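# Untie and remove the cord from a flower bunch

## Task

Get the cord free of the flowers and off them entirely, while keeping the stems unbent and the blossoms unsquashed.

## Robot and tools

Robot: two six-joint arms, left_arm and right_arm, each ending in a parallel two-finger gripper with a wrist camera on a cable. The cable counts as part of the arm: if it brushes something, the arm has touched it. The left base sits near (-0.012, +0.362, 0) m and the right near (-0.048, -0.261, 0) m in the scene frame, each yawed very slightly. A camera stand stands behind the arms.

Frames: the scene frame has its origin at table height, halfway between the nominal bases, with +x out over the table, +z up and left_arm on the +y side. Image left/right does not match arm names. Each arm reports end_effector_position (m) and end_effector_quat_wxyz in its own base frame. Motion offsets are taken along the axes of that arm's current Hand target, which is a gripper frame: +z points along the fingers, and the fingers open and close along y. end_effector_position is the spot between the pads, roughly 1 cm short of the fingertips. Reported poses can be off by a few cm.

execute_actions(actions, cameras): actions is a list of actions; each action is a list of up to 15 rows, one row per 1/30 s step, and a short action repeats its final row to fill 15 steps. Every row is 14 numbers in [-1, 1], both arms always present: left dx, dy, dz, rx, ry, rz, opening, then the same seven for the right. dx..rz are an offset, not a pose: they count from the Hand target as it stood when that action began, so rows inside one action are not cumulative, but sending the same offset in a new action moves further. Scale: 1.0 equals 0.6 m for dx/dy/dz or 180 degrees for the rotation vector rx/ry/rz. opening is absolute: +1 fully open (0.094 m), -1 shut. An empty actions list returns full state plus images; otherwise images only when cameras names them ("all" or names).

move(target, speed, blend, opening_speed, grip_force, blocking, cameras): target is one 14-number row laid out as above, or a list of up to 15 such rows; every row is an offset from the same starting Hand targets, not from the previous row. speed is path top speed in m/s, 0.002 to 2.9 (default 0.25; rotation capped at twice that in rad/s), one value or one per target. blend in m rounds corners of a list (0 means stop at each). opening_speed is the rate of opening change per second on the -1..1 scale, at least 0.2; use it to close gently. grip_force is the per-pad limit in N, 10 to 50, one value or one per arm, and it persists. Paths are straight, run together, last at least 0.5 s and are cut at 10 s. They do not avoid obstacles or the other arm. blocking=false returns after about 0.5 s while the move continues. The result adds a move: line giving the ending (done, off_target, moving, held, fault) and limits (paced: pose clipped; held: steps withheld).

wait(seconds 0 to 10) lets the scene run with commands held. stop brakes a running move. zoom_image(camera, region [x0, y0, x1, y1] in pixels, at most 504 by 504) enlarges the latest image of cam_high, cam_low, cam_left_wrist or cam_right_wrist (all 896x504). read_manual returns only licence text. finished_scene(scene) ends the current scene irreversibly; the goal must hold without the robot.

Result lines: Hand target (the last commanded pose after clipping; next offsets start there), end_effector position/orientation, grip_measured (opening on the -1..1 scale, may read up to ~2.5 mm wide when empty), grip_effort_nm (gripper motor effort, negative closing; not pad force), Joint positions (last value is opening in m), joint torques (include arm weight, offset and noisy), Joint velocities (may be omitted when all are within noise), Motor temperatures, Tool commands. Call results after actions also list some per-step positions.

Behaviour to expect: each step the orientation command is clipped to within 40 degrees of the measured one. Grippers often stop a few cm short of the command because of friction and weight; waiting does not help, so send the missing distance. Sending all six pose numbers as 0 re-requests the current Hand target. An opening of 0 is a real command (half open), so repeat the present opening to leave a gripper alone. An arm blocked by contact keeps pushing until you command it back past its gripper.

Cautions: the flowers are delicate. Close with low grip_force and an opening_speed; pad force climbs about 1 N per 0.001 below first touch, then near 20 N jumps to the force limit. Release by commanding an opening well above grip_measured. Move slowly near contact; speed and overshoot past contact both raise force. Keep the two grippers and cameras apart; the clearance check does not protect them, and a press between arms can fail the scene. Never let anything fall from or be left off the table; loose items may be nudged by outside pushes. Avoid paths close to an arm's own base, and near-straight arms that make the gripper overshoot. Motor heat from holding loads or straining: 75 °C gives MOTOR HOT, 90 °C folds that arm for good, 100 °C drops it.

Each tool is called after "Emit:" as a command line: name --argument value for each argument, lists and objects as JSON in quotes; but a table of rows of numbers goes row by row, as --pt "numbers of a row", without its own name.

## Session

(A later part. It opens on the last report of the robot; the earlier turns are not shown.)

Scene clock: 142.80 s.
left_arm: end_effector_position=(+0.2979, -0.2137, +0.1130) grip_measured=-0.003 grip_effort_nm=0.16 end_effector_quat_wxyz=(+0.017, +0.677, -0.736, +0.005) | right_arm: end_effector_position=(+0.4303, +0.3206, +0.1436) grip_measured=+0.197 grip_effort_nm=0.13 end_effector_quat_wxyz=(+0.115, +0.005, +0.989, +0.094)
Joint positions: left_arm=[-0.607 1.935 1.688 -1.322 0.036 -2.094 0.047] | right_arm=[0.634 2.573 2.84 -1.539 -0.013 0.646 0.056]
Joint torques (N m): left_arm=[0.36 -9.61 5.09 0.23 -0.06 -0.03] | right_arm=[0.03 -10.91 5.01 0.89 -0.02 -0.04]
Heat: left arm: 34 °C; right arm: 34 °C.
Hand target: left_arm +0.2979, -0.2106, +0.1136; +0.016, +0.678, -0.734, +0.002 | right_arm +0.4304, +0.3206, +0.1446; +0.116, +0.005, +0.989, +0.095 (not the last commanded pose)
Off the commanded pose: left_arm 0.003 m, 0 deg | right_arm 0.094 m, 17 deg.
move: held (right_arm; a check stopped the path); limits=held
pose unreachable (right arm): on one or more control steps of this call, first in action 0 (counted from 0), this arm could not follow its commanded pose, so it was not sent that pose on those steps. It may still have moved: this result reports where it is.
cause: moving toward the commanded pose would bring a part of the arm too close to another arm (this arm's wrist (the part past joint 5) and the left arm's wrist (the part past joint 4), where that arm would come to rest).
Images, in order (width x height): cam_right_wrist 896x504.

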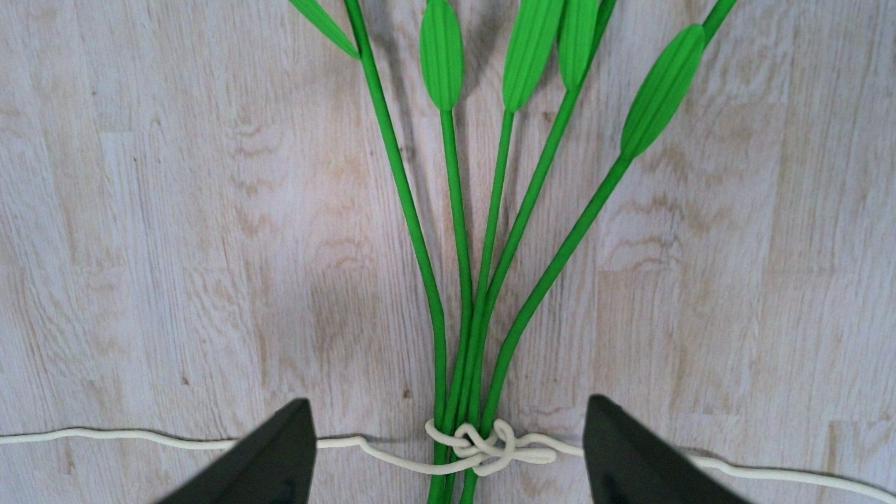

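Emit:
move --pt "-0.14 0.01 0 0 0 0 0 0 0 0 0 0 0 0.2" --pt "-0.14 0.01 0.10 0 0 0 0 0 0 0 0 0 0 0.2" --cameras '["cam_left_wrist"]' --speed 0.2

Emit:
move --target '[0,0,0,0,0,0,0,0.06,0.025,0.157,0,0,0,0.2]' --cameras '["cam_right_wrist"]' --speed 0.15

Scene clock: 151.37 s.
left_arm: end_effector_position=(+0.2943, -0.1256, +0.0521) grip_measured=-0.003 grip_effort_nm=0.16 end_effector_quat_wxyz=(+0.022, +0.682, -0.731, -0.002) | right_arm: end_effector_position=(+0.4303, +0.3206, +0.1436) grip_measured=+0.197 grip_effort_nm=0.13 end_effector_quat_wxyz=(+0.115, +0.005, +0.989, +0.094)
Joint positions: left_arm=[-0.385 1.816 1.285 -1.062 0.037 -1.887 0.047] | right_arm=[0.634 2.573 2.84 -1.539 -0.013 0.646 0.056]
Joint torques (N m): left_arm=[-0.58 -7.82 5.05 0.4 -0.08 0] | right_arm=[-0.08 -10.81 5.04 0.87 -0.06 -0.03]
Motor temperatures (°C): left_arm=[26 31 34 28 25 25 24] | right_arm=[25 36 33 25 27 26 28]
Heat: left arm: 34 °C; right arm: 36 °C.
Hand target: left_arm +0.2974, -0.1280, +0.0516; +0.016, +0.678, -0.734, +0.003 | right_arm +0.4304, +0.3206, +0.1446; +0.116, +0.005, +0.989, +0.095
Off the commanded pose: left_arm 0.004 m, 1 deg | right_arm 0.001 m, 0 deg.
move: done
Images, in order (width x height): cam_left_wrist 896x504.

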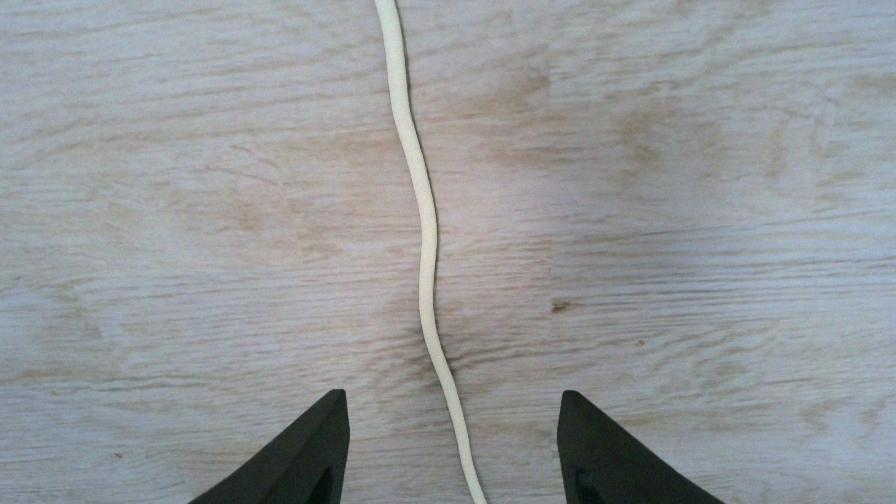

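Scene clock: 152.97 s.
left_arm: end_effector_position=(+0.2944, -0.1256, +0.0521) grip_measured=-0.003 grip_effort_nm=0.16 end_effector_quat_wxyz=(+0.021, +0.682, -0.731, -0.002) | right_arm: end_effector_position=(+0.4067, +0.3479, +0.0247) grip_measured=+0.197 grip_effort_nm=0.12 end_effector_quat_wxyz=(+0.082, +0.000, +0.994, +0.075)
Joint positions: left_arm=[-0.385 1.816 1.285 -1.062 0.037 -1.887 0.047] | right_arm=[0.703 2.478 2.19 -1.059 -0.009 0.704 0.056]
Joint torques (N m): left_arm=[-0.58 -7.8 5.07 0.39 -0.08 0] | right_arm=[0.14 -14.42 5.05 1.08 0.14 0.07]
Heat: left arm: 34 °C; right arm: 36 °C.
Hand target: left_arm +0.2974, -0.1280, +0.0516; +0.016, +0.678, -0.734, +0.003 | right_arm +0.4170, +0.3540, +0.0491; +0.116, +0.005, +0.989, +0.095
Off the commanded pose: left_arm 0.004 m, 1 deg | right_arm 0.027 m, 5 deg.
move: off_target (right_arm)
Images, in order (width x height): cam_right_wrist 896x504.

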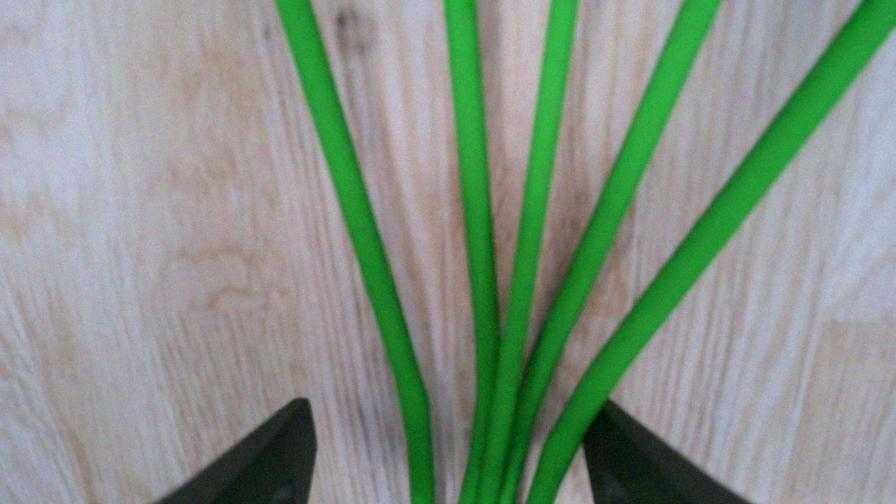

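Emit:
move --pt "0 0 0 0 0 0 0 0 0 -0.025 0 0 0 0.35" --pt "0 0 0 0 0 0 0 0 -0.008 -0.025 0 0 0 0.35" --pt "0 0 0 0 0 0 0 0 -0.008 0.018 0 0 0 0.35" --cameras '["cam_right_wrist"]' --speed 0.08

Scene clock: 160.87 s.
left_arm: end_effector_position=(+0.2944, -0.1256, +0.0521) grip_measured=-0.003 grip_effort_nm=0.16 end_effector_quat_wxyz=(+0.021, +0.682, -0.731, -0.002) | right_arm: end_effector_position=(+0.4120, +0.3523, +0.0363) grip_measured=+0.347 grip_effort_nm=0.12 end_effector_quat_wxyz=(+0.102, +0.000, +0.990, +0.092)
Joint positions: left_arm=[-0.385 1.816 1.285 -1.062 0.037 -1.887 0.047] | right_arm=[0.703 2.441 2.155 -1.008 -0.009 0.704 0.063]
Joint torques (N m): left_arm=[-0.59 -7.82 5.05 0.39 -0.08 0] | right_arm=[-0.47 -11 5.03 1.05 0.12 -0.01]
Heat: left arm: 34 °C; right arm: 39 °C.
Hand target: left_arm +0.2974, -0.1280, +0.0516; +0.016, +0.678, -0.734, +0.003 | right_arm +0.4196, +0.3513, +0.0379; +0.116, +0.005, +0.989, +0.095
Off the commanded pose: left_arm 0.004 m, 1 deg | right_arm 0.008 m, 2 deg.
move: done
Images, in order (width x height): cam_right_wrist 896x504.

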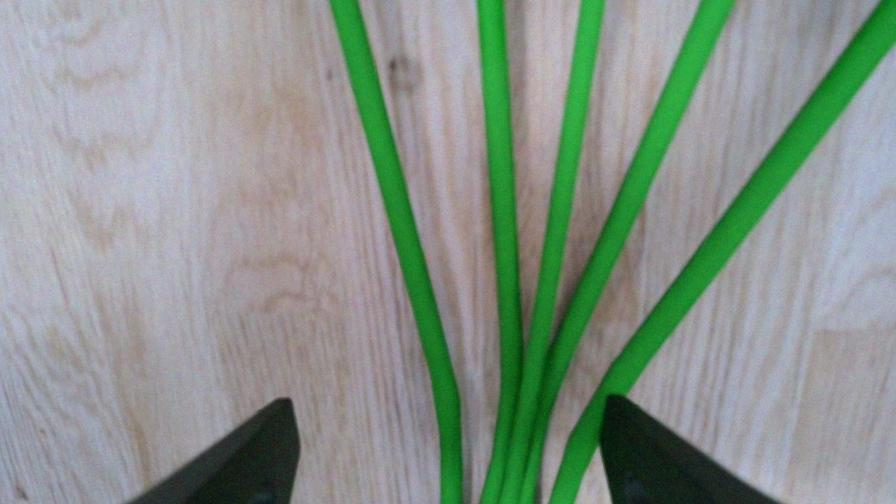

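Emit:
move --pt "0 0 0 0 0 0 0 0.017 -0.025 0 0 0 0 0.35" --pt "0 0 0 0 0 0 0 0.017 -0.025 0.032 0 0 0 0.35" --cameras '["cam_right_wrist"]' --speed 0.06

Scene clock: 167.03 s.
left_arm: end_effector_position=(+0.2944, -0.1256, +0.0521) grip_measured=-0.003 grip_effort_nm=0.16 end_effector_quat_wxyz=(+0.021, +0.682, -0.731, -0.002) | right_arm: end_effector_position=(+0.4052, +0.3397, +0.0245) grip_measured=+0.347 grip_effort_nm=0.12 end_effector_quat_wxyz=(+0.104, +0.004, +0.990, +0.090)
Joint positions: left_arm=[-0.385 1.816 1.285 -1.062 0.037 -1.887 0.047] | right_arm=[0.695 2.379 1.998 -0.914 -0.004 0.703 0.063]
Joint torques (N m): left_arm=[-0.61 -7.82 5.07 0.38 -0.08 -0.01] | right_arm=[-0.61 -9.37 4.04 1.42 0.03 -0.09]
Heat: left arm: 34 °C; right arm: 38 °C.
Hand target: left_arm +0.2974, -0.1280, +0.0516; +0.016, +0.678, -0.734, +0.003 | right_arm +0.4143, +0.3405, +0.0145; +0.116, +0.005, +0.989, +0.095
Off the commanded pose: left_arm 0.004 m, 1 deg | right_arm 0.014 m, 2 deg.
move: off_target (right_arm)
Images, in order (width x height): cam_right_wrist 896x504.

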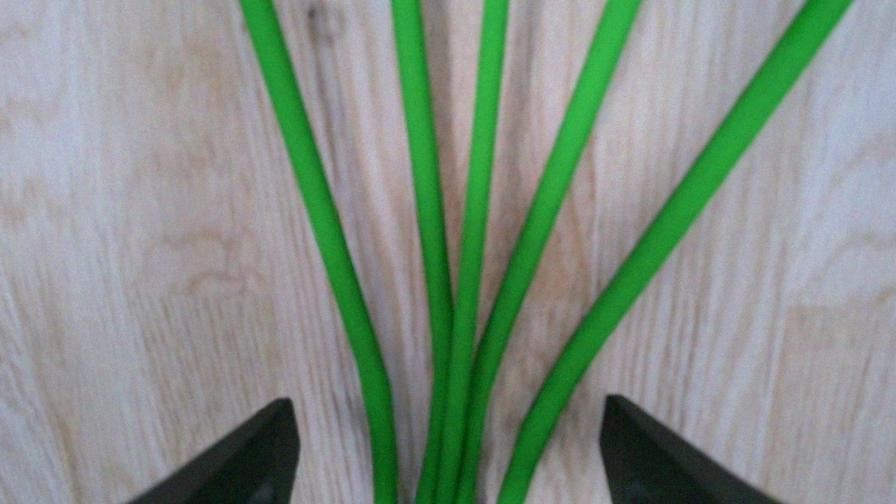

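Emit:
move --pt "0 0.008 0.064 0 0 0 0 0 0 0.02 0 0 0 0.35" --pt "0 0.008 0.064 0 0 0 -1 0 0 0.02 0 0 0 -0.6" --cameras '["cam_right_wrist","cam_left_wrist"]' --speed 0.06 --opening_speed 1 --grip_force '[50,18]'

Scene clock: 182.23 s.
left_arm: end_effector_position=(+0.2897, -0.1266, +0.0149) grip_measured=-0.964 grip_effort_nm=-1.02 end_effector_quat_wxyz=(+0.020, +0.679, -0.734, +0.000) | right_arm: end_effector_position=(+0.4150, +0.3389, +0.0223) grip_measured=-0.596 grip_effort_nm=-0.24 end_effector_quat_wxyz=(+0.120, +0.009, +0.988, +0.094)
Joint positions: left_arm=[-0.394 1.848 1.169 -0.909 0.037 -1.887 0.002] | right_arm=[0.686 2.382 1.986 -0.869 0.009 0.703 0.019]
Joint torques (N m): left_arm=[-0.55 -7.56 4.68 0.39 -0.08 -0.08] | right_arm=[0.09 -7.95 4.66 1.31 -0.09 -0.08]
Heat: left arm: 34 °C; right arm: 36 °C.
Hand target: left_arm +0.2918, -0.1285, +0.0132; +0.016, +0.679, -0.734, +0.003 | right_arm +0.4171, +0.3427, +0.0030; +0.116, +0.005, +0.989, +0.095
Off the commanded pose: left_arm 0.003 m, 1 deg | right_arm 0.020 m, 1 deg.
grip_force (N): 50, 18
move: off_target (right_arm); target 2's new opening was sent with right_arm's hand 0.025 m and 1 deg from that target
Images, in order (width x height): cam_left_wrist 896x504, cam_right_wrist 896x504.

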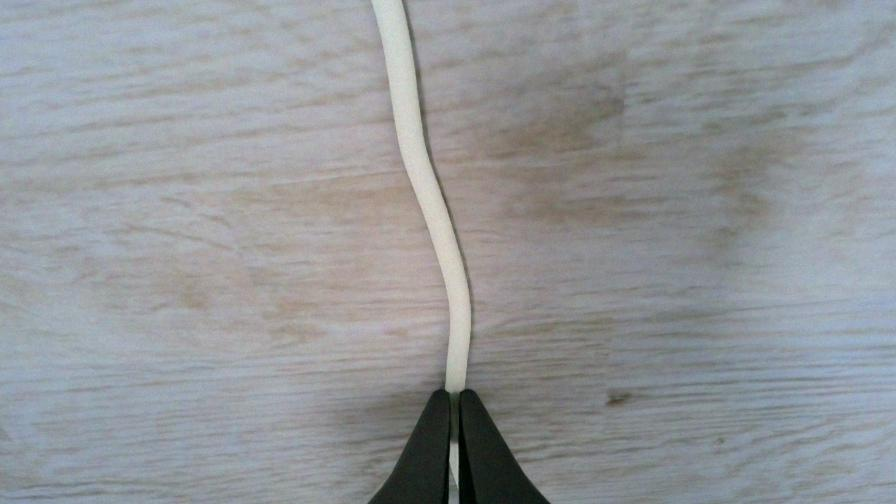

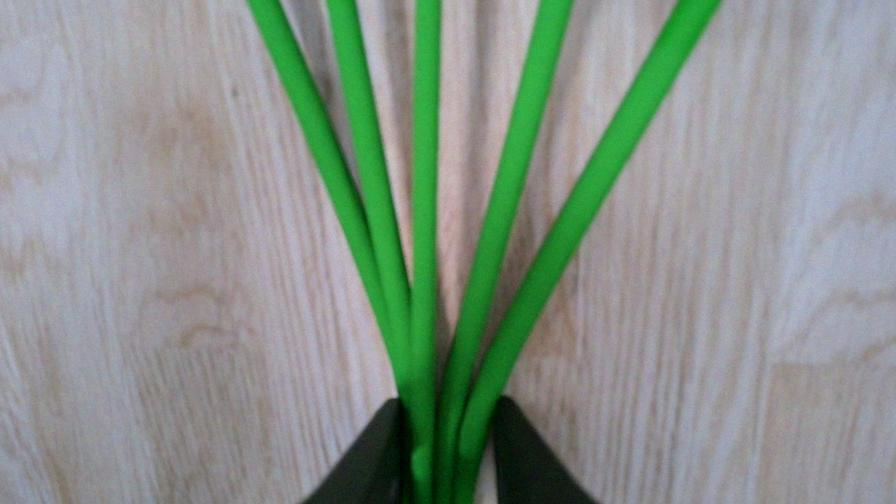

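Emit:
move --pt "0 0 0 0 0 0 -1 0 0 -0.008 0 0 0 -0.75" --pt "-0.09 0.057 -0.01 0 0 0 -1 0 0 -0.008 0 0 0 -0.75" --cameras '["cam_right_wrist","cam_high"]' --speed 0.06

Emit:
zoom_image --camera "cam_high" --region '[470, 150, 620, 280]'

Scene clock: 191.07 s.
left_arm: end_effector_position=(+0.2632, -0.0778, +0.0143) grip_measured=-0.964 grip_effort_nm=-1.02 end_effector_quat_wxyz=(+0.026, +0.679, -0.734, +0.004) | right_arm: end_effector_position=(+0.4162, +0.3408, +0.0228) grip_measured=-0.665 grip_effort_nm=-0.45 end_effector_quat_wxyz=(+0.122, +0.009, +0.988, +0.098)
Joint positions: left_arm=[-0.259 1.706 0.99 -0.875 0.049 -1.752 0.002] | right_arm=[0.686 2.382 1.986 -0.86 0.005 0.703 0.016]
Joint torques (N m): left_arm=[0.5 -8.85 4.07 0.16 -0.24 0.08] | right_arm=[0.17 -8.57 4.85 1.14 -0.04 -0.09]
Heat: left arm: 34 °C; right arm: 36 °C.
Hand target: left_arm +0.2622, -0.0719, +0.0185; +0.015, +0.678, -0.735, +0.003 | right_arm +0.4160, +0.3417, +0.0076; +0.116, +0.005, +0.989, +0.095
Off the commanded pose: left_arm 0.007 m, 1 deg | right_arm 0.015 m, 1 deg.
grip_force (N): 50, 18
move: off_target (right_arm)
Images, in order (width x height): cam_high 896x504, cam_right_wrist 896x504.

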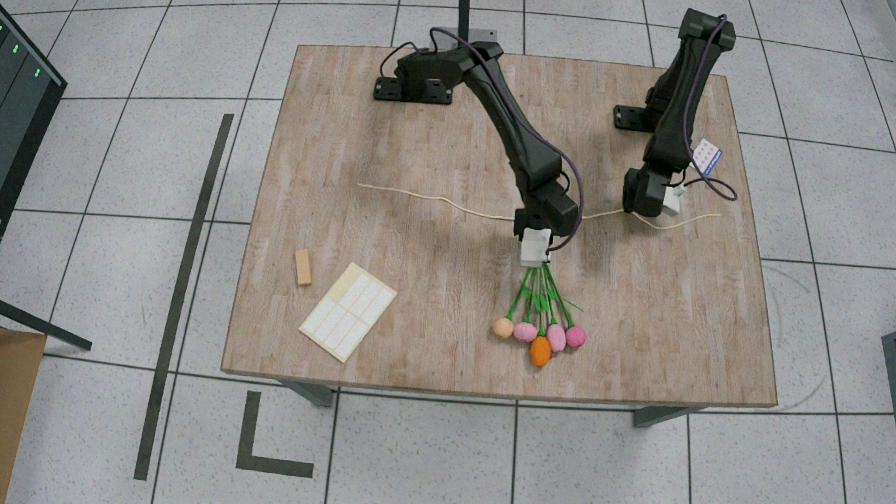

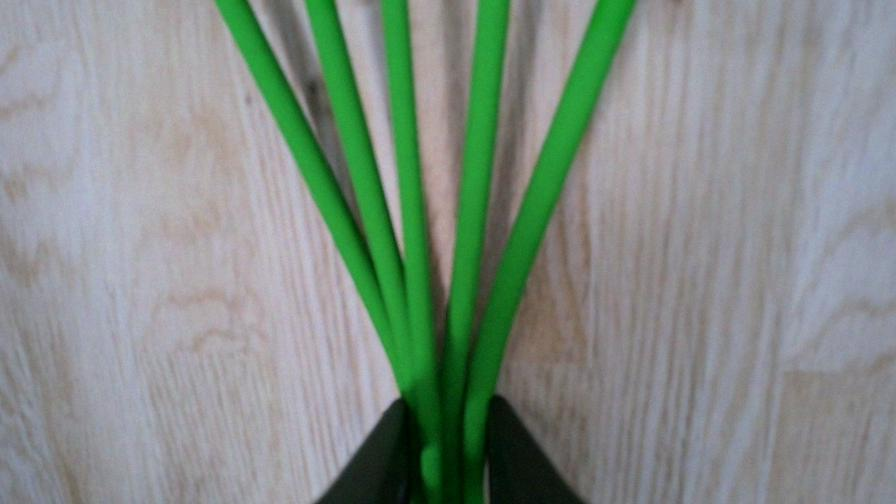

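Scaled by 3.360 from the camera's 896x504 image, which has a finer 1280x720 frame.

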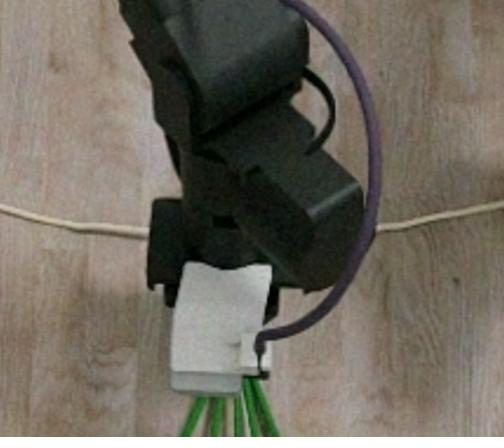

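Emit:
move --target '[-0.08,0.08,-0.005,0,0,0,-1,0,0,0,0,0,0,-0.75]' --cameras '["cam_right_wrist","cam_high","cam_low"]' --speed 0.06

Emit:
zoom_image --camera "cam_low" --region '[300, 250, 520, 360]'

Scene clock: 197.00 s.
left_arm: end_effector_position=(+0.2170, -0.0247, +0.0167) grip_measured=-0.964 grip_effort_nm=-1.02 end_effector_quat_wxyz=(+0.029, +0.680, -0.733, +0.001) | right_arm: end_effector_position=(+0.4162, +0.3408, +0.0228) grip_measured=-0.665 grip_effort_nm=-0.45 end_effector_quat_wxyz=(+0.122, +0.009, +0.988, +0.098)
Joint positions: left_arm=[-0.081 1.508 0.793 -0.893 0.044 -1.575 0.002] | right_arm=[0.686 2.382 1.986 -0.86 0.005 0.703 0.016]
Joint torques (N m): left_arm=[0.46 -7.05 4.49 0.17 -0.21 -0.01] | right_arm=[0.08 -8.59 4.85 1.14 -0.05 -0.08]
Heat: left arm: 34 °C; right arm: 36 °C.
Hand target: left_arm +0.2181, -0.0201, +0.0210; +0.016, +0.679, -0.734, +0.003 | right_arm +0.4160, +0.3417, +0.0076; +0.116, +0.005, +0.989, +0.095
Off the commanded pose: left_arm 0.006 m, 2 deg | right_arm 0.015 m, 1 deg.
grip_force (N): 50, 18
move: off_target (right_arm)
Images, in order (width x height): cam_high 896x504, cam_low 896x504, cam_right_wrist 896x504.

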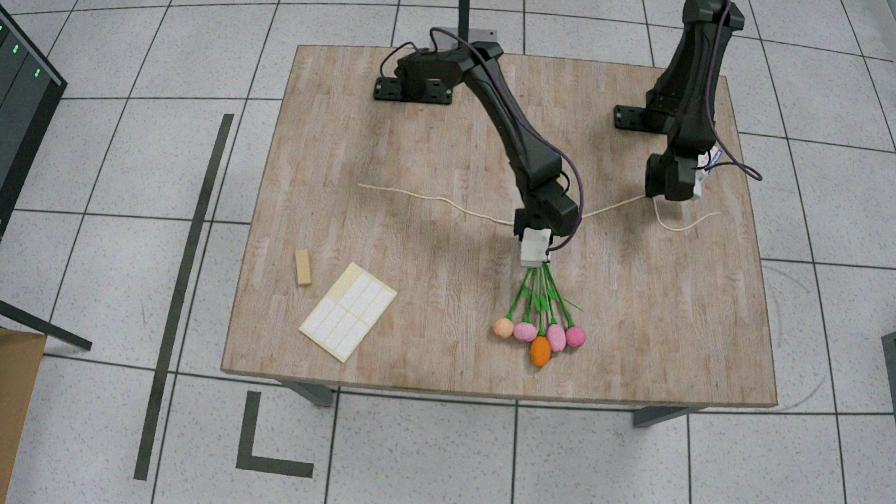

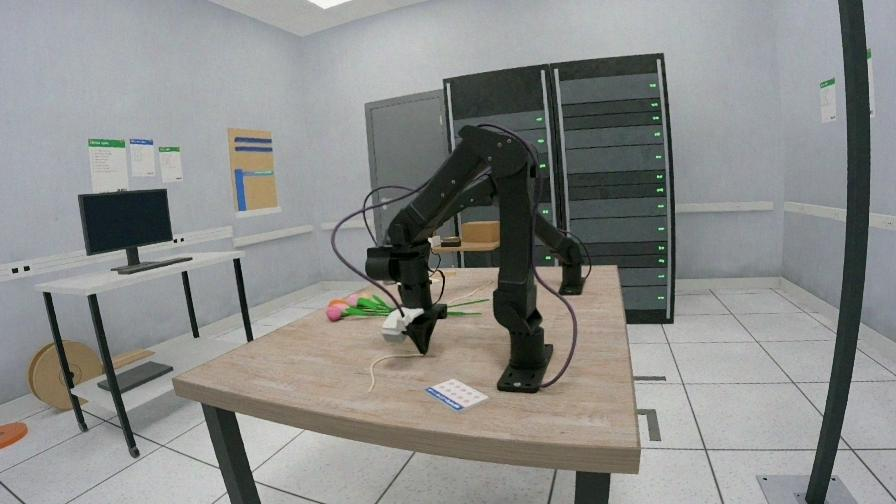

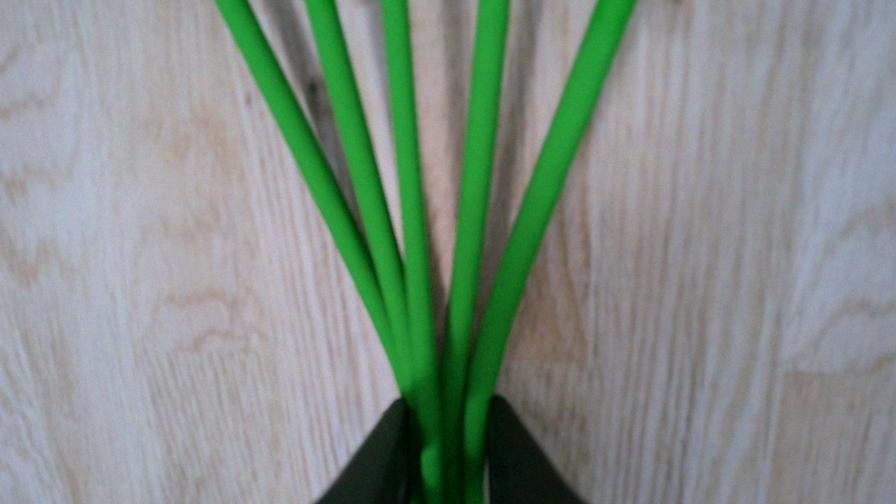

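Scaled by 2.291 from the camera's 896x504 image, which has a finer 1280x720 frame.

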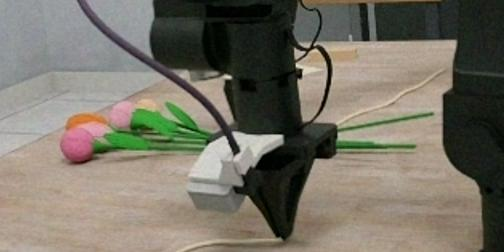

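Emit:
move --target '[-0.05,0.115,-0.01,0,0,0,-1,0,0,0,0,0,0,-0.75]' --cameras '["cam_high"]' --speed 0.06

Emit:
zoom_image --camera "cam_high" --region '[470, 130, 720, 280]'

Scene clock: 203.27 s.
left_arm: end_effector_position=(+0.1574, +0.0082, +0.0261) grip_measured=-0.964 grip_effort_nm=-1.02 end_effector_quat_wxyz=(+0.023, +0.678, -0.735, +0.017) | right_arm: end_effector_position=(+0.4159, +0.3438, +0.0229) grip_measured=-0.665 grip_effort_nm=-0.45 end_effector_quat_wxyz=(+0.121, +0.007, +0.987, +0.104)
Joint positions: left_arm=[0.109 1.205 0.606 -0.988 0.055 -1.381 0.002] | right_arm=[0.687 2.383 1.986 -0.853 -0.006 0.703 0.016]
Joint torques (N m): left_arm=[0.83 -3.81 4.57 0.06 -0.38 0.05] | right_arm=[0.03 -8.64 4.81 1.06 0.07 -0.08]
Heat: left arm: 34 °C; right arm: 37 °C.
Hand target: left_arm +0.1519, +0.0154, +0.0274; +0.016, +0.678, -0.735, +0.003 | right_arm +0.4160, +0.3418, +0.0075; +0.116, +0.005, +0.989, +0.095
Off the commanded pose: left_arm 0.009 m, 2 deg | right_arm 0.015 m, 1 deg.
grip_force (N): 50, 18
move: off_target (right_arm)
Images, in order (width x height): cam_high 896x504.

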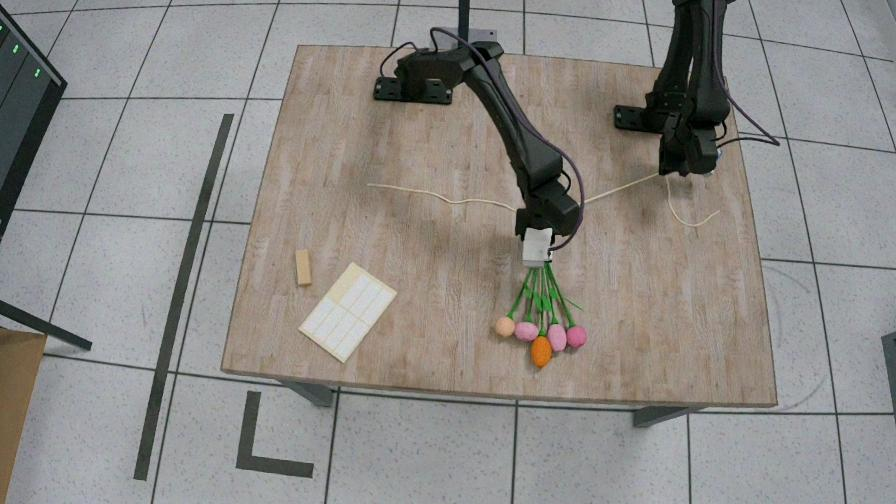

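Scaled by 2.016 from the camera's 896x504 image, which has a finer 1280x720 frame.

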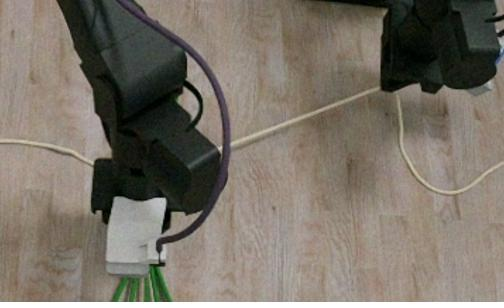

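Emit:
move --target '[-0.13,0.0,-0.005,0,0,0,-1,0,0,0,0,0,0,-0.75]' --cameras '["cam_high","cam_right_wrist"]' --speed 0.06

Emit:
zoom_image --camera "cam_high" --region '[470, 130, 720, 280]'

Scene clock: 212.40 s.
left_arm: end_effector_position=(+0.1490, +0.0771, +0.0228) grip_measured=-0.964 grip_effort_nm=-1.02 end_effector_quat_wxyz=(+0.043, +0.678, -0.733, +0.016) | right_arm: end_effector_position=(+0.4158, +0.3441, +0.0230) grip_measured=-0.665 grip_effort_nm=-0.45 end_effector_quat_wxyz=(+0.120, +0.007, +0.987, +0.105)
Joint positions: left_arm=[0.526 1.329 0.67 -0.99 0.051 -0.965 0.002] | right_arm=[0.687 2.383 1.986 -0.853 -0.007 0.703 0.016]
Joint torques (N m): left_arm=[0.77 -2.84 7.08 0.32 -0.47 0.04] | right_arm=[0.03 -8.57 4.82 1.07 0.07 -0.1]
Heat: left arm: 34 °C; right arm: 37 °C.
Hand target: left_arm +0.1581, +0.0932, +0.0284; +0.016, +0.678, -0.735, +0.003 | right_arm +0.4160, +0.3418, +0.0075; +0.116, +0.005, +0.989, +0.095
Off the commanded pose: left_arm 0.019 m, 4 deg | right_arm 0.016 m, 1 deg.
grip_force (N): 50, 18
move: off_target (left_arm, right_arm)
Images, in order (width x height): cam_high 896x504, cam_right_wrist 896x504.

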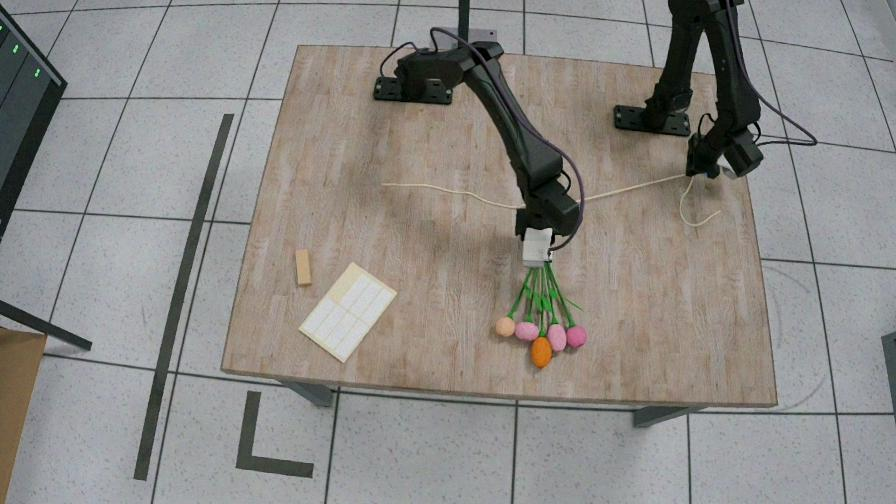

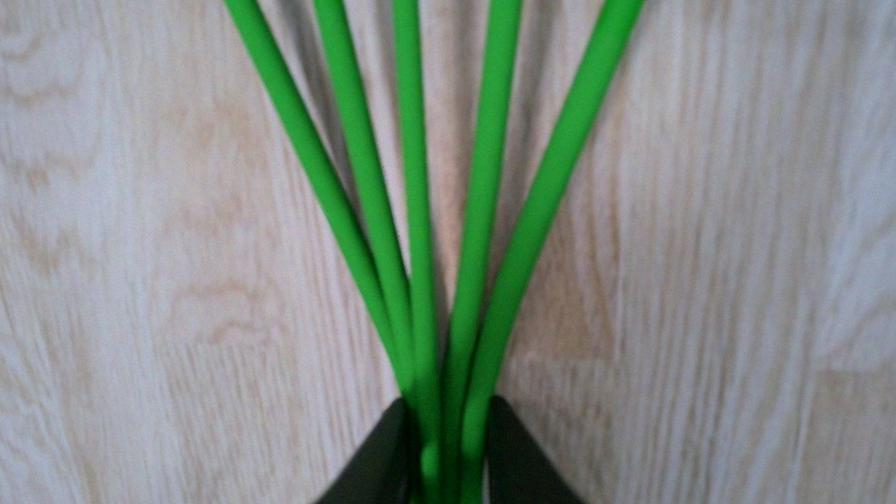

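Scaled by 2.016 from the camera's 896x504 image, which has a finer 1280x720 frame.

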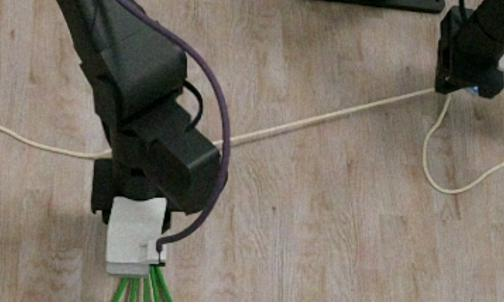

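Emit:
move --target '[-0.15,-0.075,-0.03,0,0,0,-1,0,0,0,0,0,0,-0.75]' --cameras '["cam_high"]' --speed 0.06

Emit:
zoom_image --camera "cam_high" --region '[470, 130, 760, 280]'

Scene clock: 224.50 s.
left_arm: end_effector_position=(+0.2037, +0.1619, +0.0374) grip_measured=-0.964 grip_effort_nm=-1.02 end_effector_quat_wxyz=(+0.041, +0.678, -0.734, +0.019) | right_arm: end_effector_position=(+0.4158, +0.3441, +0.0230) grip_measured=-0.665 grip_effort_nm=-0.45 end_effector_quat_wxyz=(+0.120, +0.007, +0.987, +0.105)
Joint positions: left_arm=[0.697 1.671 1.048 -1.028 0.042 -0.794 0.002] | right_arm=[0.687 2.383 1.986 -0.853 -0.007 0.703 0.016]
Joint torques (N m): left_arm=[0.84 -6.01 7.31 0.29 -0.44 0.07] | right_arm=[-0.05 -8.61 4.83 1.06 0.06 -0.07]
Heat: left arm: 35 °C; right arm: 37 °C.
Hand target: left_arm +0.2104, +0.1798, +0.0432; +0.016, +0.679, -0.734, +0.003 | right_arm +0.4160, +0.3418, +0.0075; +0.116, +0.005, +0.989, +0.095
Off the commanded pose: left_arm 0.020 m, 3 deg | right_arm 0.016 m, 1 deg.
grip_force (N): 50, 18
move: off_target (left_arm, right_arm)
Images, in order (width x height): cam_high 896x504.

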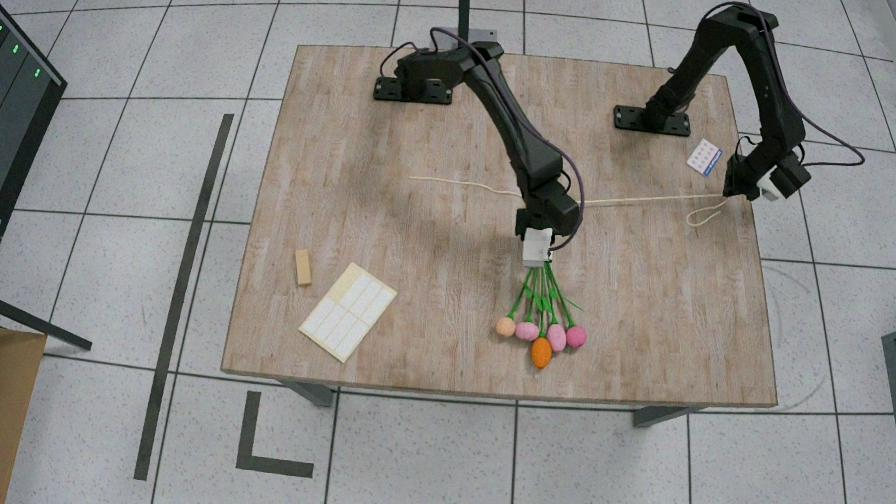

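Scaled by 1.738 from the camera's 896x504 image, which has a finer 1280x720 frame.

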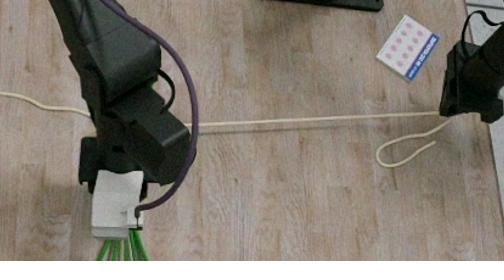

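Emit:
move --pt "0 0 0.045 0 0 0 -1 0 0 0 0 0 0 -0.75" --pt "0 0 0.045 0 0 0 -0.4 0 0 0 0 0 0 -0.75" --pt "0 0 -0.1 0 0 0 0 0 0 0 0 0 0 -0.75" --pt "0.493 -0.098 -0.133 0 0 0 0 0 0 0 0 0 0 -0.75" --cameras '["cam_left_wrist","cam_high"]' --speed '[0.1,0.1,0.15,0.3]'

Scene clock: 237.33 s.
left_arm: end_effector_position=(+0.2400, -0.1173, +0.1228) grip_measured=-0.003 grip_effort_nm=0.16 end_effector_quat_wxyz=(+0.028, +0.676, -0.736, -0.003) | right_arm: end_effector_position=(+0.4158, +0.3441, +0.0230) grip_measured=-0.677 grip_effort_nm=-0.45 end_effector_quat_wxyz=(+0.120, +0.007, +0.987, +0.105)
Joint positions: left_arm=[-0.425 1.579 1.301 -1.32 0.049 -1.91 0.047] | right_arm=[0.687 2.383 1.986 -0.853 -0.007 0.703 0.015]
Joint torques (N m): left_arm=[-0.2 -5.5 7.64 0.16 -0.21 -0.09] | right_arm=[-0.03 -8.69 4.82 1.06 0.06 -0.1]
Heat: left arm: 35 °C; right arm: 37 °C.
Hand target: left_arm +0.2473, -0.1176, +0.1298; +0.015, +0.678, -0.734, +0.003 | right_arm +0.4160, +0.3418, +0.0075; +0.116, +0.005, +0.989, +0.095
Off the commanded pose: left_arm 0.010 m, 2 deg | right_arm 0.016 m, 1 deg.
grip_force (N): 50, 18
move: off_target (right_arm); target 2's new opening was sent with left_arm's hand 0.014 m and 3 deg from that target; target 3's new opening was sent with left_arm's hand 0.017 m and 3 deg from that target
Images, in order (width x height): cam_high 896x504, cam_left_wrist 896x504.

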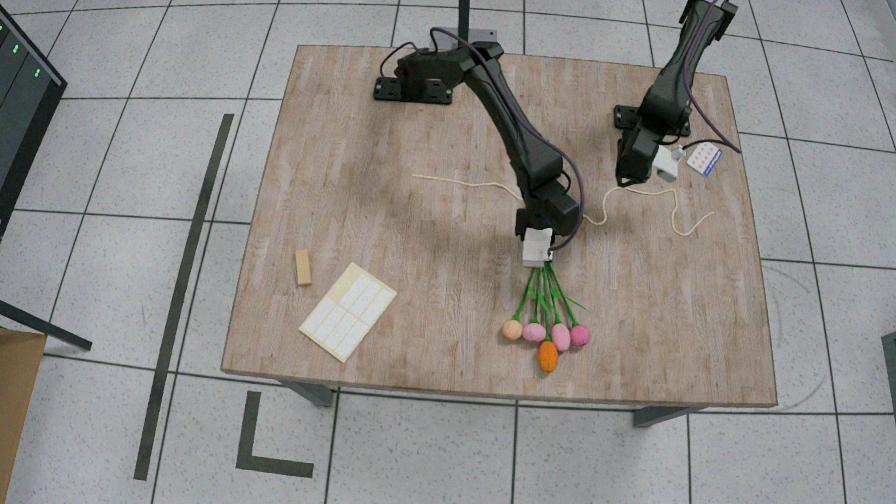

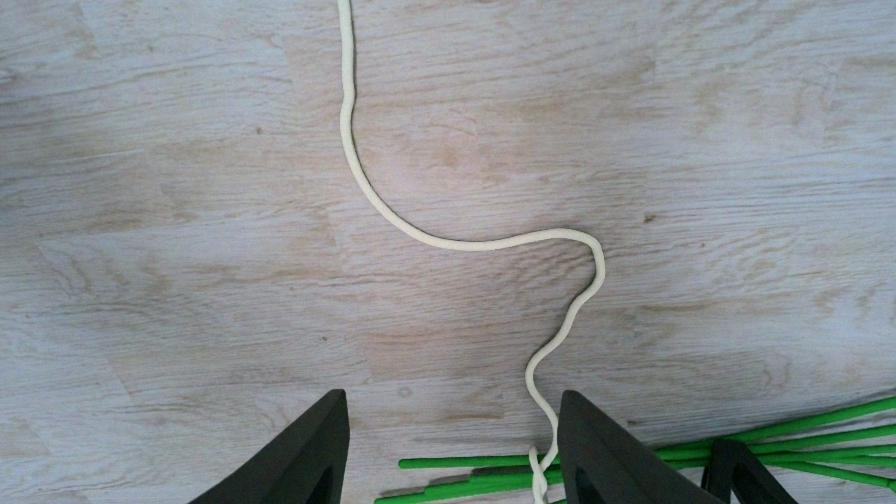

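Emit:
move --pt "0.079 -0.081 0.15 0 0 0 0 0 0 0 0 0 0 -0.75" --pt "0.079 -0.081 0.196 0 0 0 0 0 0 0 0 0 0 -0.75" --pt "0.079 -0.081 0.196 0 0 0 -1 0 0 0 0 0 0 -0.75" --cameras '["cam_left_wrist"]' --speed '[0.15,0.06,0.06]' --opening_speed 1.5

Scene clock: 247.03 s.
left_arm: end_effector_position=(+0.2872, -0.1711, +0.0142) grip_measured=-0.957 grip_effort_nm=-1.00 end_effector_quat_wxyz=(+0.025, +0.678, -0.734, +0.001) | right_arm: end_effector_position=(+0.4158, +0.3441, +0.0230) grip_measured=-0.677 grip_effort_nm=-0.45 end_effector_quat_wxyz=(+0.120, +0.007, +0.987, +0.105)
Joint positions: left_arm=[-0.514 1.908 1.246 -0.922 0.048 -2.005 0.002] | right_arm=[0.687 2.383 1.986 -0.853 -0.007 0.703 0.015]
Joint torques (N m): left_arm=[-0.59 -8.23 4.77 0.39 -0.2 -0.1] | right_arm=[0.03 -8.65 4.88 1.07 0.08 -0.1]
Heat: left arm: 35 °C; right arm: 37 °C.
Hand target: left_arm +0.2896, -0.1718, +0.0126; +0.016, +0.678, -0.734, +0.003 | right_arm +0.4160, +0.3418, +0.0075; +0.116, +0.005, +0.989, +0.095
Off the commanded pose: left_arm 0.003 m, 1 deg | right_arm 0.016 m, 1 deg.
grip_force (N): 50, 18
move: off_target (right_arm)
Images, in order (width x height): cam_left_wrist 896x504.

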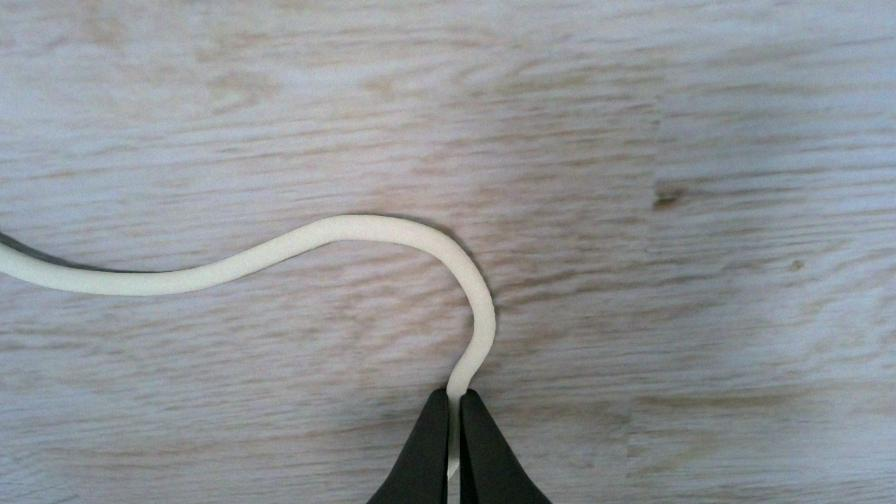

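Emit:
move --target '[-0.15,0.3,-0.02,0,0,0,-1,0,0,0,0,0,0,-0.75]' --cameras '["cam_high"]' --speed 0.07

Emit:
zoom_image --camera "cam_high" --region '[400, 100, 720, 280]'

Scene clock: 254.63 s.
left_arm: end_effector_position=(+0.1208, -0.0741, +0.0247) grip_measured=-0.957 grip_effort_nm=-1.02 end_effector_quat_wxyz=(+0.022, +0.678, -0.734, +0.011) | right_arm: end_effector_position=(+0.4158, +0.3441, +0.0230) grip_measured=-0.677 grip_effort_nm=-0.45 end_effector_quat_wxyz=(+0.120, +0.007, +0.987, +0.105)
Joint positions: left_arm=[-0.496 1.1 0.542 -1.005 0.048 -1.988 0.002] | right_arm=[0.687 2.383 1.986 -0.853 -0.007 0.703 0.015]
Joint torques (N m): left_arm=[0.62 -2.7 4.72 0.06 -0.2 0.04] | right_arm=[0.01 -8.66 4.82 1.07 0.07 -0.09]
Heat: left arm: 35 °C; right arm: 37 °C.
Hand target: left_arm +0.1176, -0.0675, +0.0254; +0.016, +0.678, -0.734, +0.003 | right_arm +0.4160, +0.3418, +0.0075; +0.116, +0.005, +0.989, +0.095
Off the commanded pose: left_arm 0.007 m, 1 deg | right_arm 0.016 m, 1 deg.
grip_force (N): 50, 18
move: off_target (right_arm)
Images, in order (width x height): cam_high 896x504.

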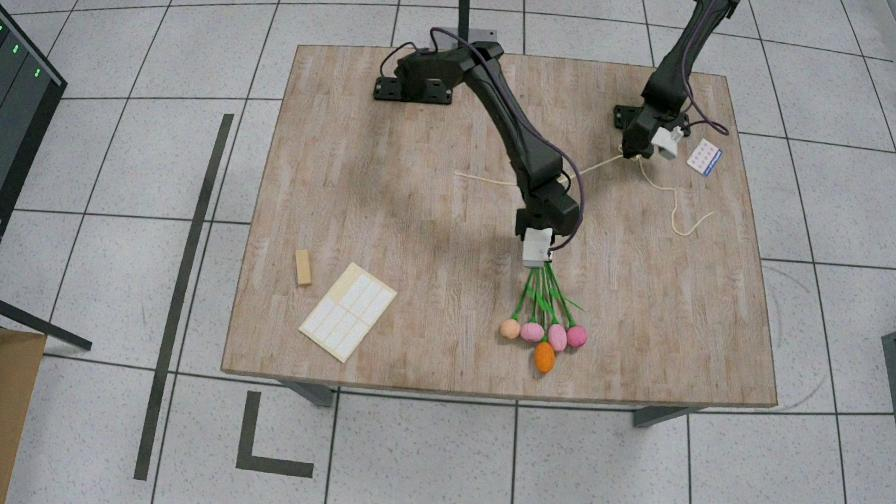

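Scaled by 1.575 from the camera's 896x504 image, which has a finer 1280x720 frame.

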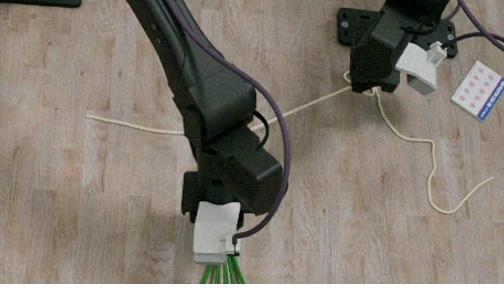

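Emit:
move --target '[-0.15,-0.04,-0.05,0,0,0,-1,0,0,0,0,0,0,-0.75]' --speed 0.08 --cameras '["cam_high","cam_right_wrist","cam_left_wrist"]'

Scene clock: 281.07 s.
left_arm: end_effector_position=(+0.1412, +0.0145, +0.0454) grip_measured=-0.957 grip_effort_nm=-1.02 end_effector_quat_wxyz=(+0.033, +0.679, -0.734, +0.004) | right_arm: end_effector_position=(+0.4158, +0.3441, +0.0230) grip_measured=-0.677 grip_effort_nm=-0.45 end_effector_quat_wxyz=(+0.120, +0.007, +0.987, +0.105)
Joint positions: left_arm=[0.151 1.142 0.648 -1.127 0.044 -1.342 0.002] | right_arm=[0.687 2.383 1.986 -0.853 -0.007 0.703 0.015]
Joint torques (N m): left_arm=[0.58 -1.57 7.34 0.15 -0.27 0.04] | right_arm=[-0.01 -8.66 4.82 1.05 0.07 -0.1]
Heat: left arm: 35 °C; right arm: 38 °C.
Hand target: left_arm +0.1492, +0.0211, +0.0525; +0.015, +0.678, -0.734, +0.003 | right_arm +0.4160, +0.3418, +0.0075; +0.116, +0.005, +0.989, +0.095
Off the commanded pose: left_arm 0.013 m, 2 deg | right_arm 0.016 m, 1 deg.
grip_force (N): 50, 18
move: off_target (left_arm, right_arm)
Images, in order (width x height): cam_high 896x504, cam_left_wrist 896x504, cam_right_wrist 896x504.

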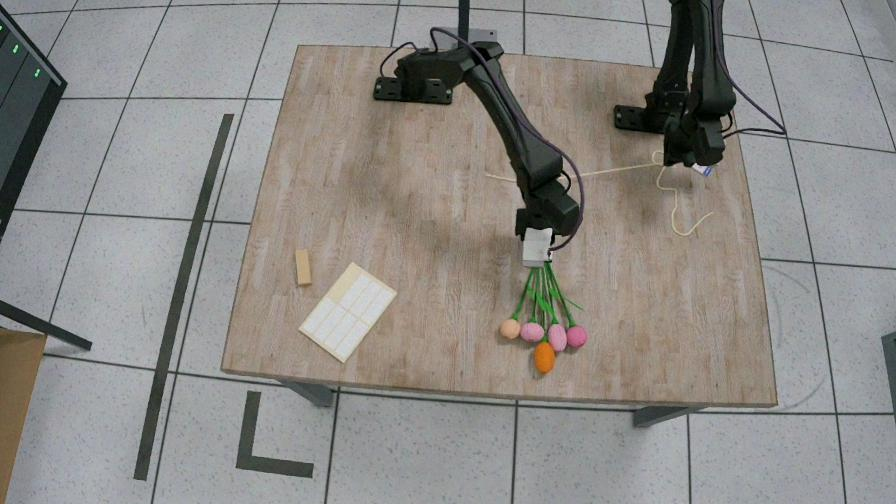

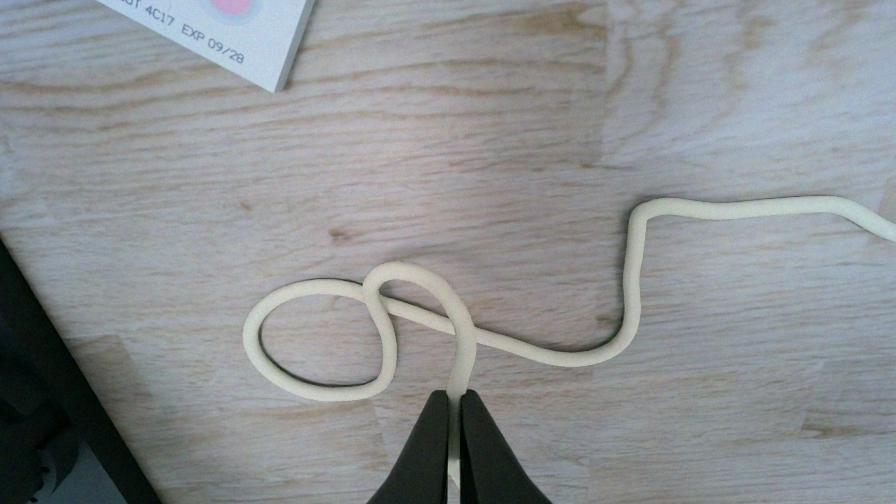

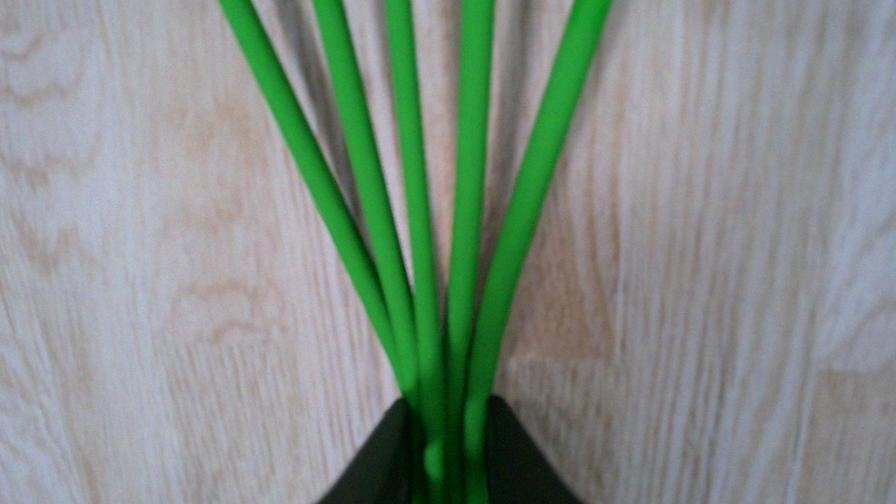

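Emit:
move --pt "-0.02 -0.13 -0.04 0 0 0 -1 0 0 0 0 0 0 -0.75" --pt "-0.24 -0.15 -0.04 0 0 0 -1 0 0 0 0 0 0 -0.75" --blend 0.03 --speed 0.09 --cameras '["cam_high","cam_low"]'

Scene clock: 291.47 s.
left_arm: end_effector_position=(+0.2428, +0.1468, +0.0647) grip_measured=-0.957 grip_effort_nm=-1.02 end_effector_quat_wxyz=(+0.036, +0.680, -0.733, +0.009) | right_arm: end_effector_position=(+0.4159, +0.3441, +0.0230) grip_measured=-0.678 grip_effort_nm=-0.45 end_effector_quat_wxyz=(+0.121, +0.007, +0.987, +0.105)
Joint positions: left_arm=[0.561 1.712 1.209 -1.135 0.032 -0.934 0.002] | right_arm=[0.687 2.383 1.986 -0.852 -0.007 0.703 0.015]
Joint torques (N m): left_arm=[0.28 -6.61 7.54 0.22 -0.26 0.03] | right_arm=[-0.06 -8.64 4.88 1.05 0.09 -0.09]
Heat: left arm: 36 °C; right arm: 38 °C.
Hand target: left_arm +0.2506, +0.1581, +0.0712; +0.016, +0.679, -0.734, +0.003 | right_arm +0.4160, +0.3418, +0.0075; +0.116, +0.005, +0.989, +0.095
Off the commanded pose: left_arm 0.015 m, 2 deg | right_arm 0.016 m, 1 deg.
grip_force (N): 50, 18
move: off_target (left_arm, right_arm)
Images, in order (width x height): cam_high 896x504, cam_low 896x504.

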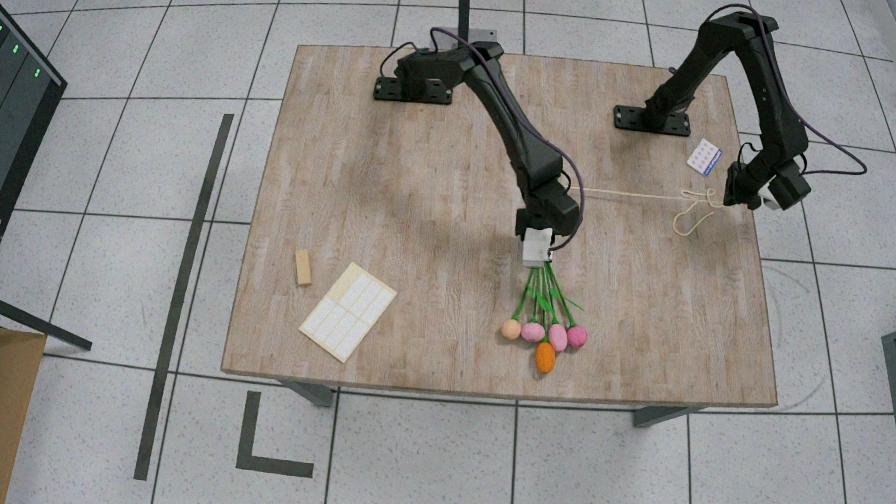

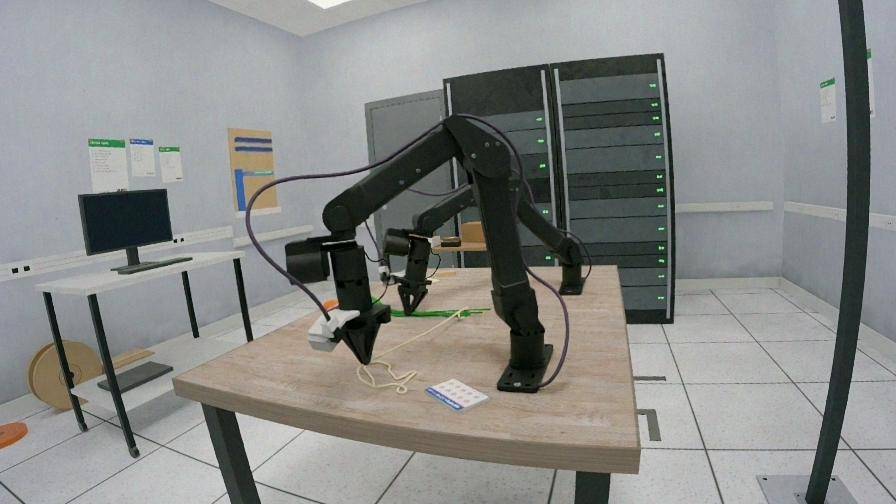

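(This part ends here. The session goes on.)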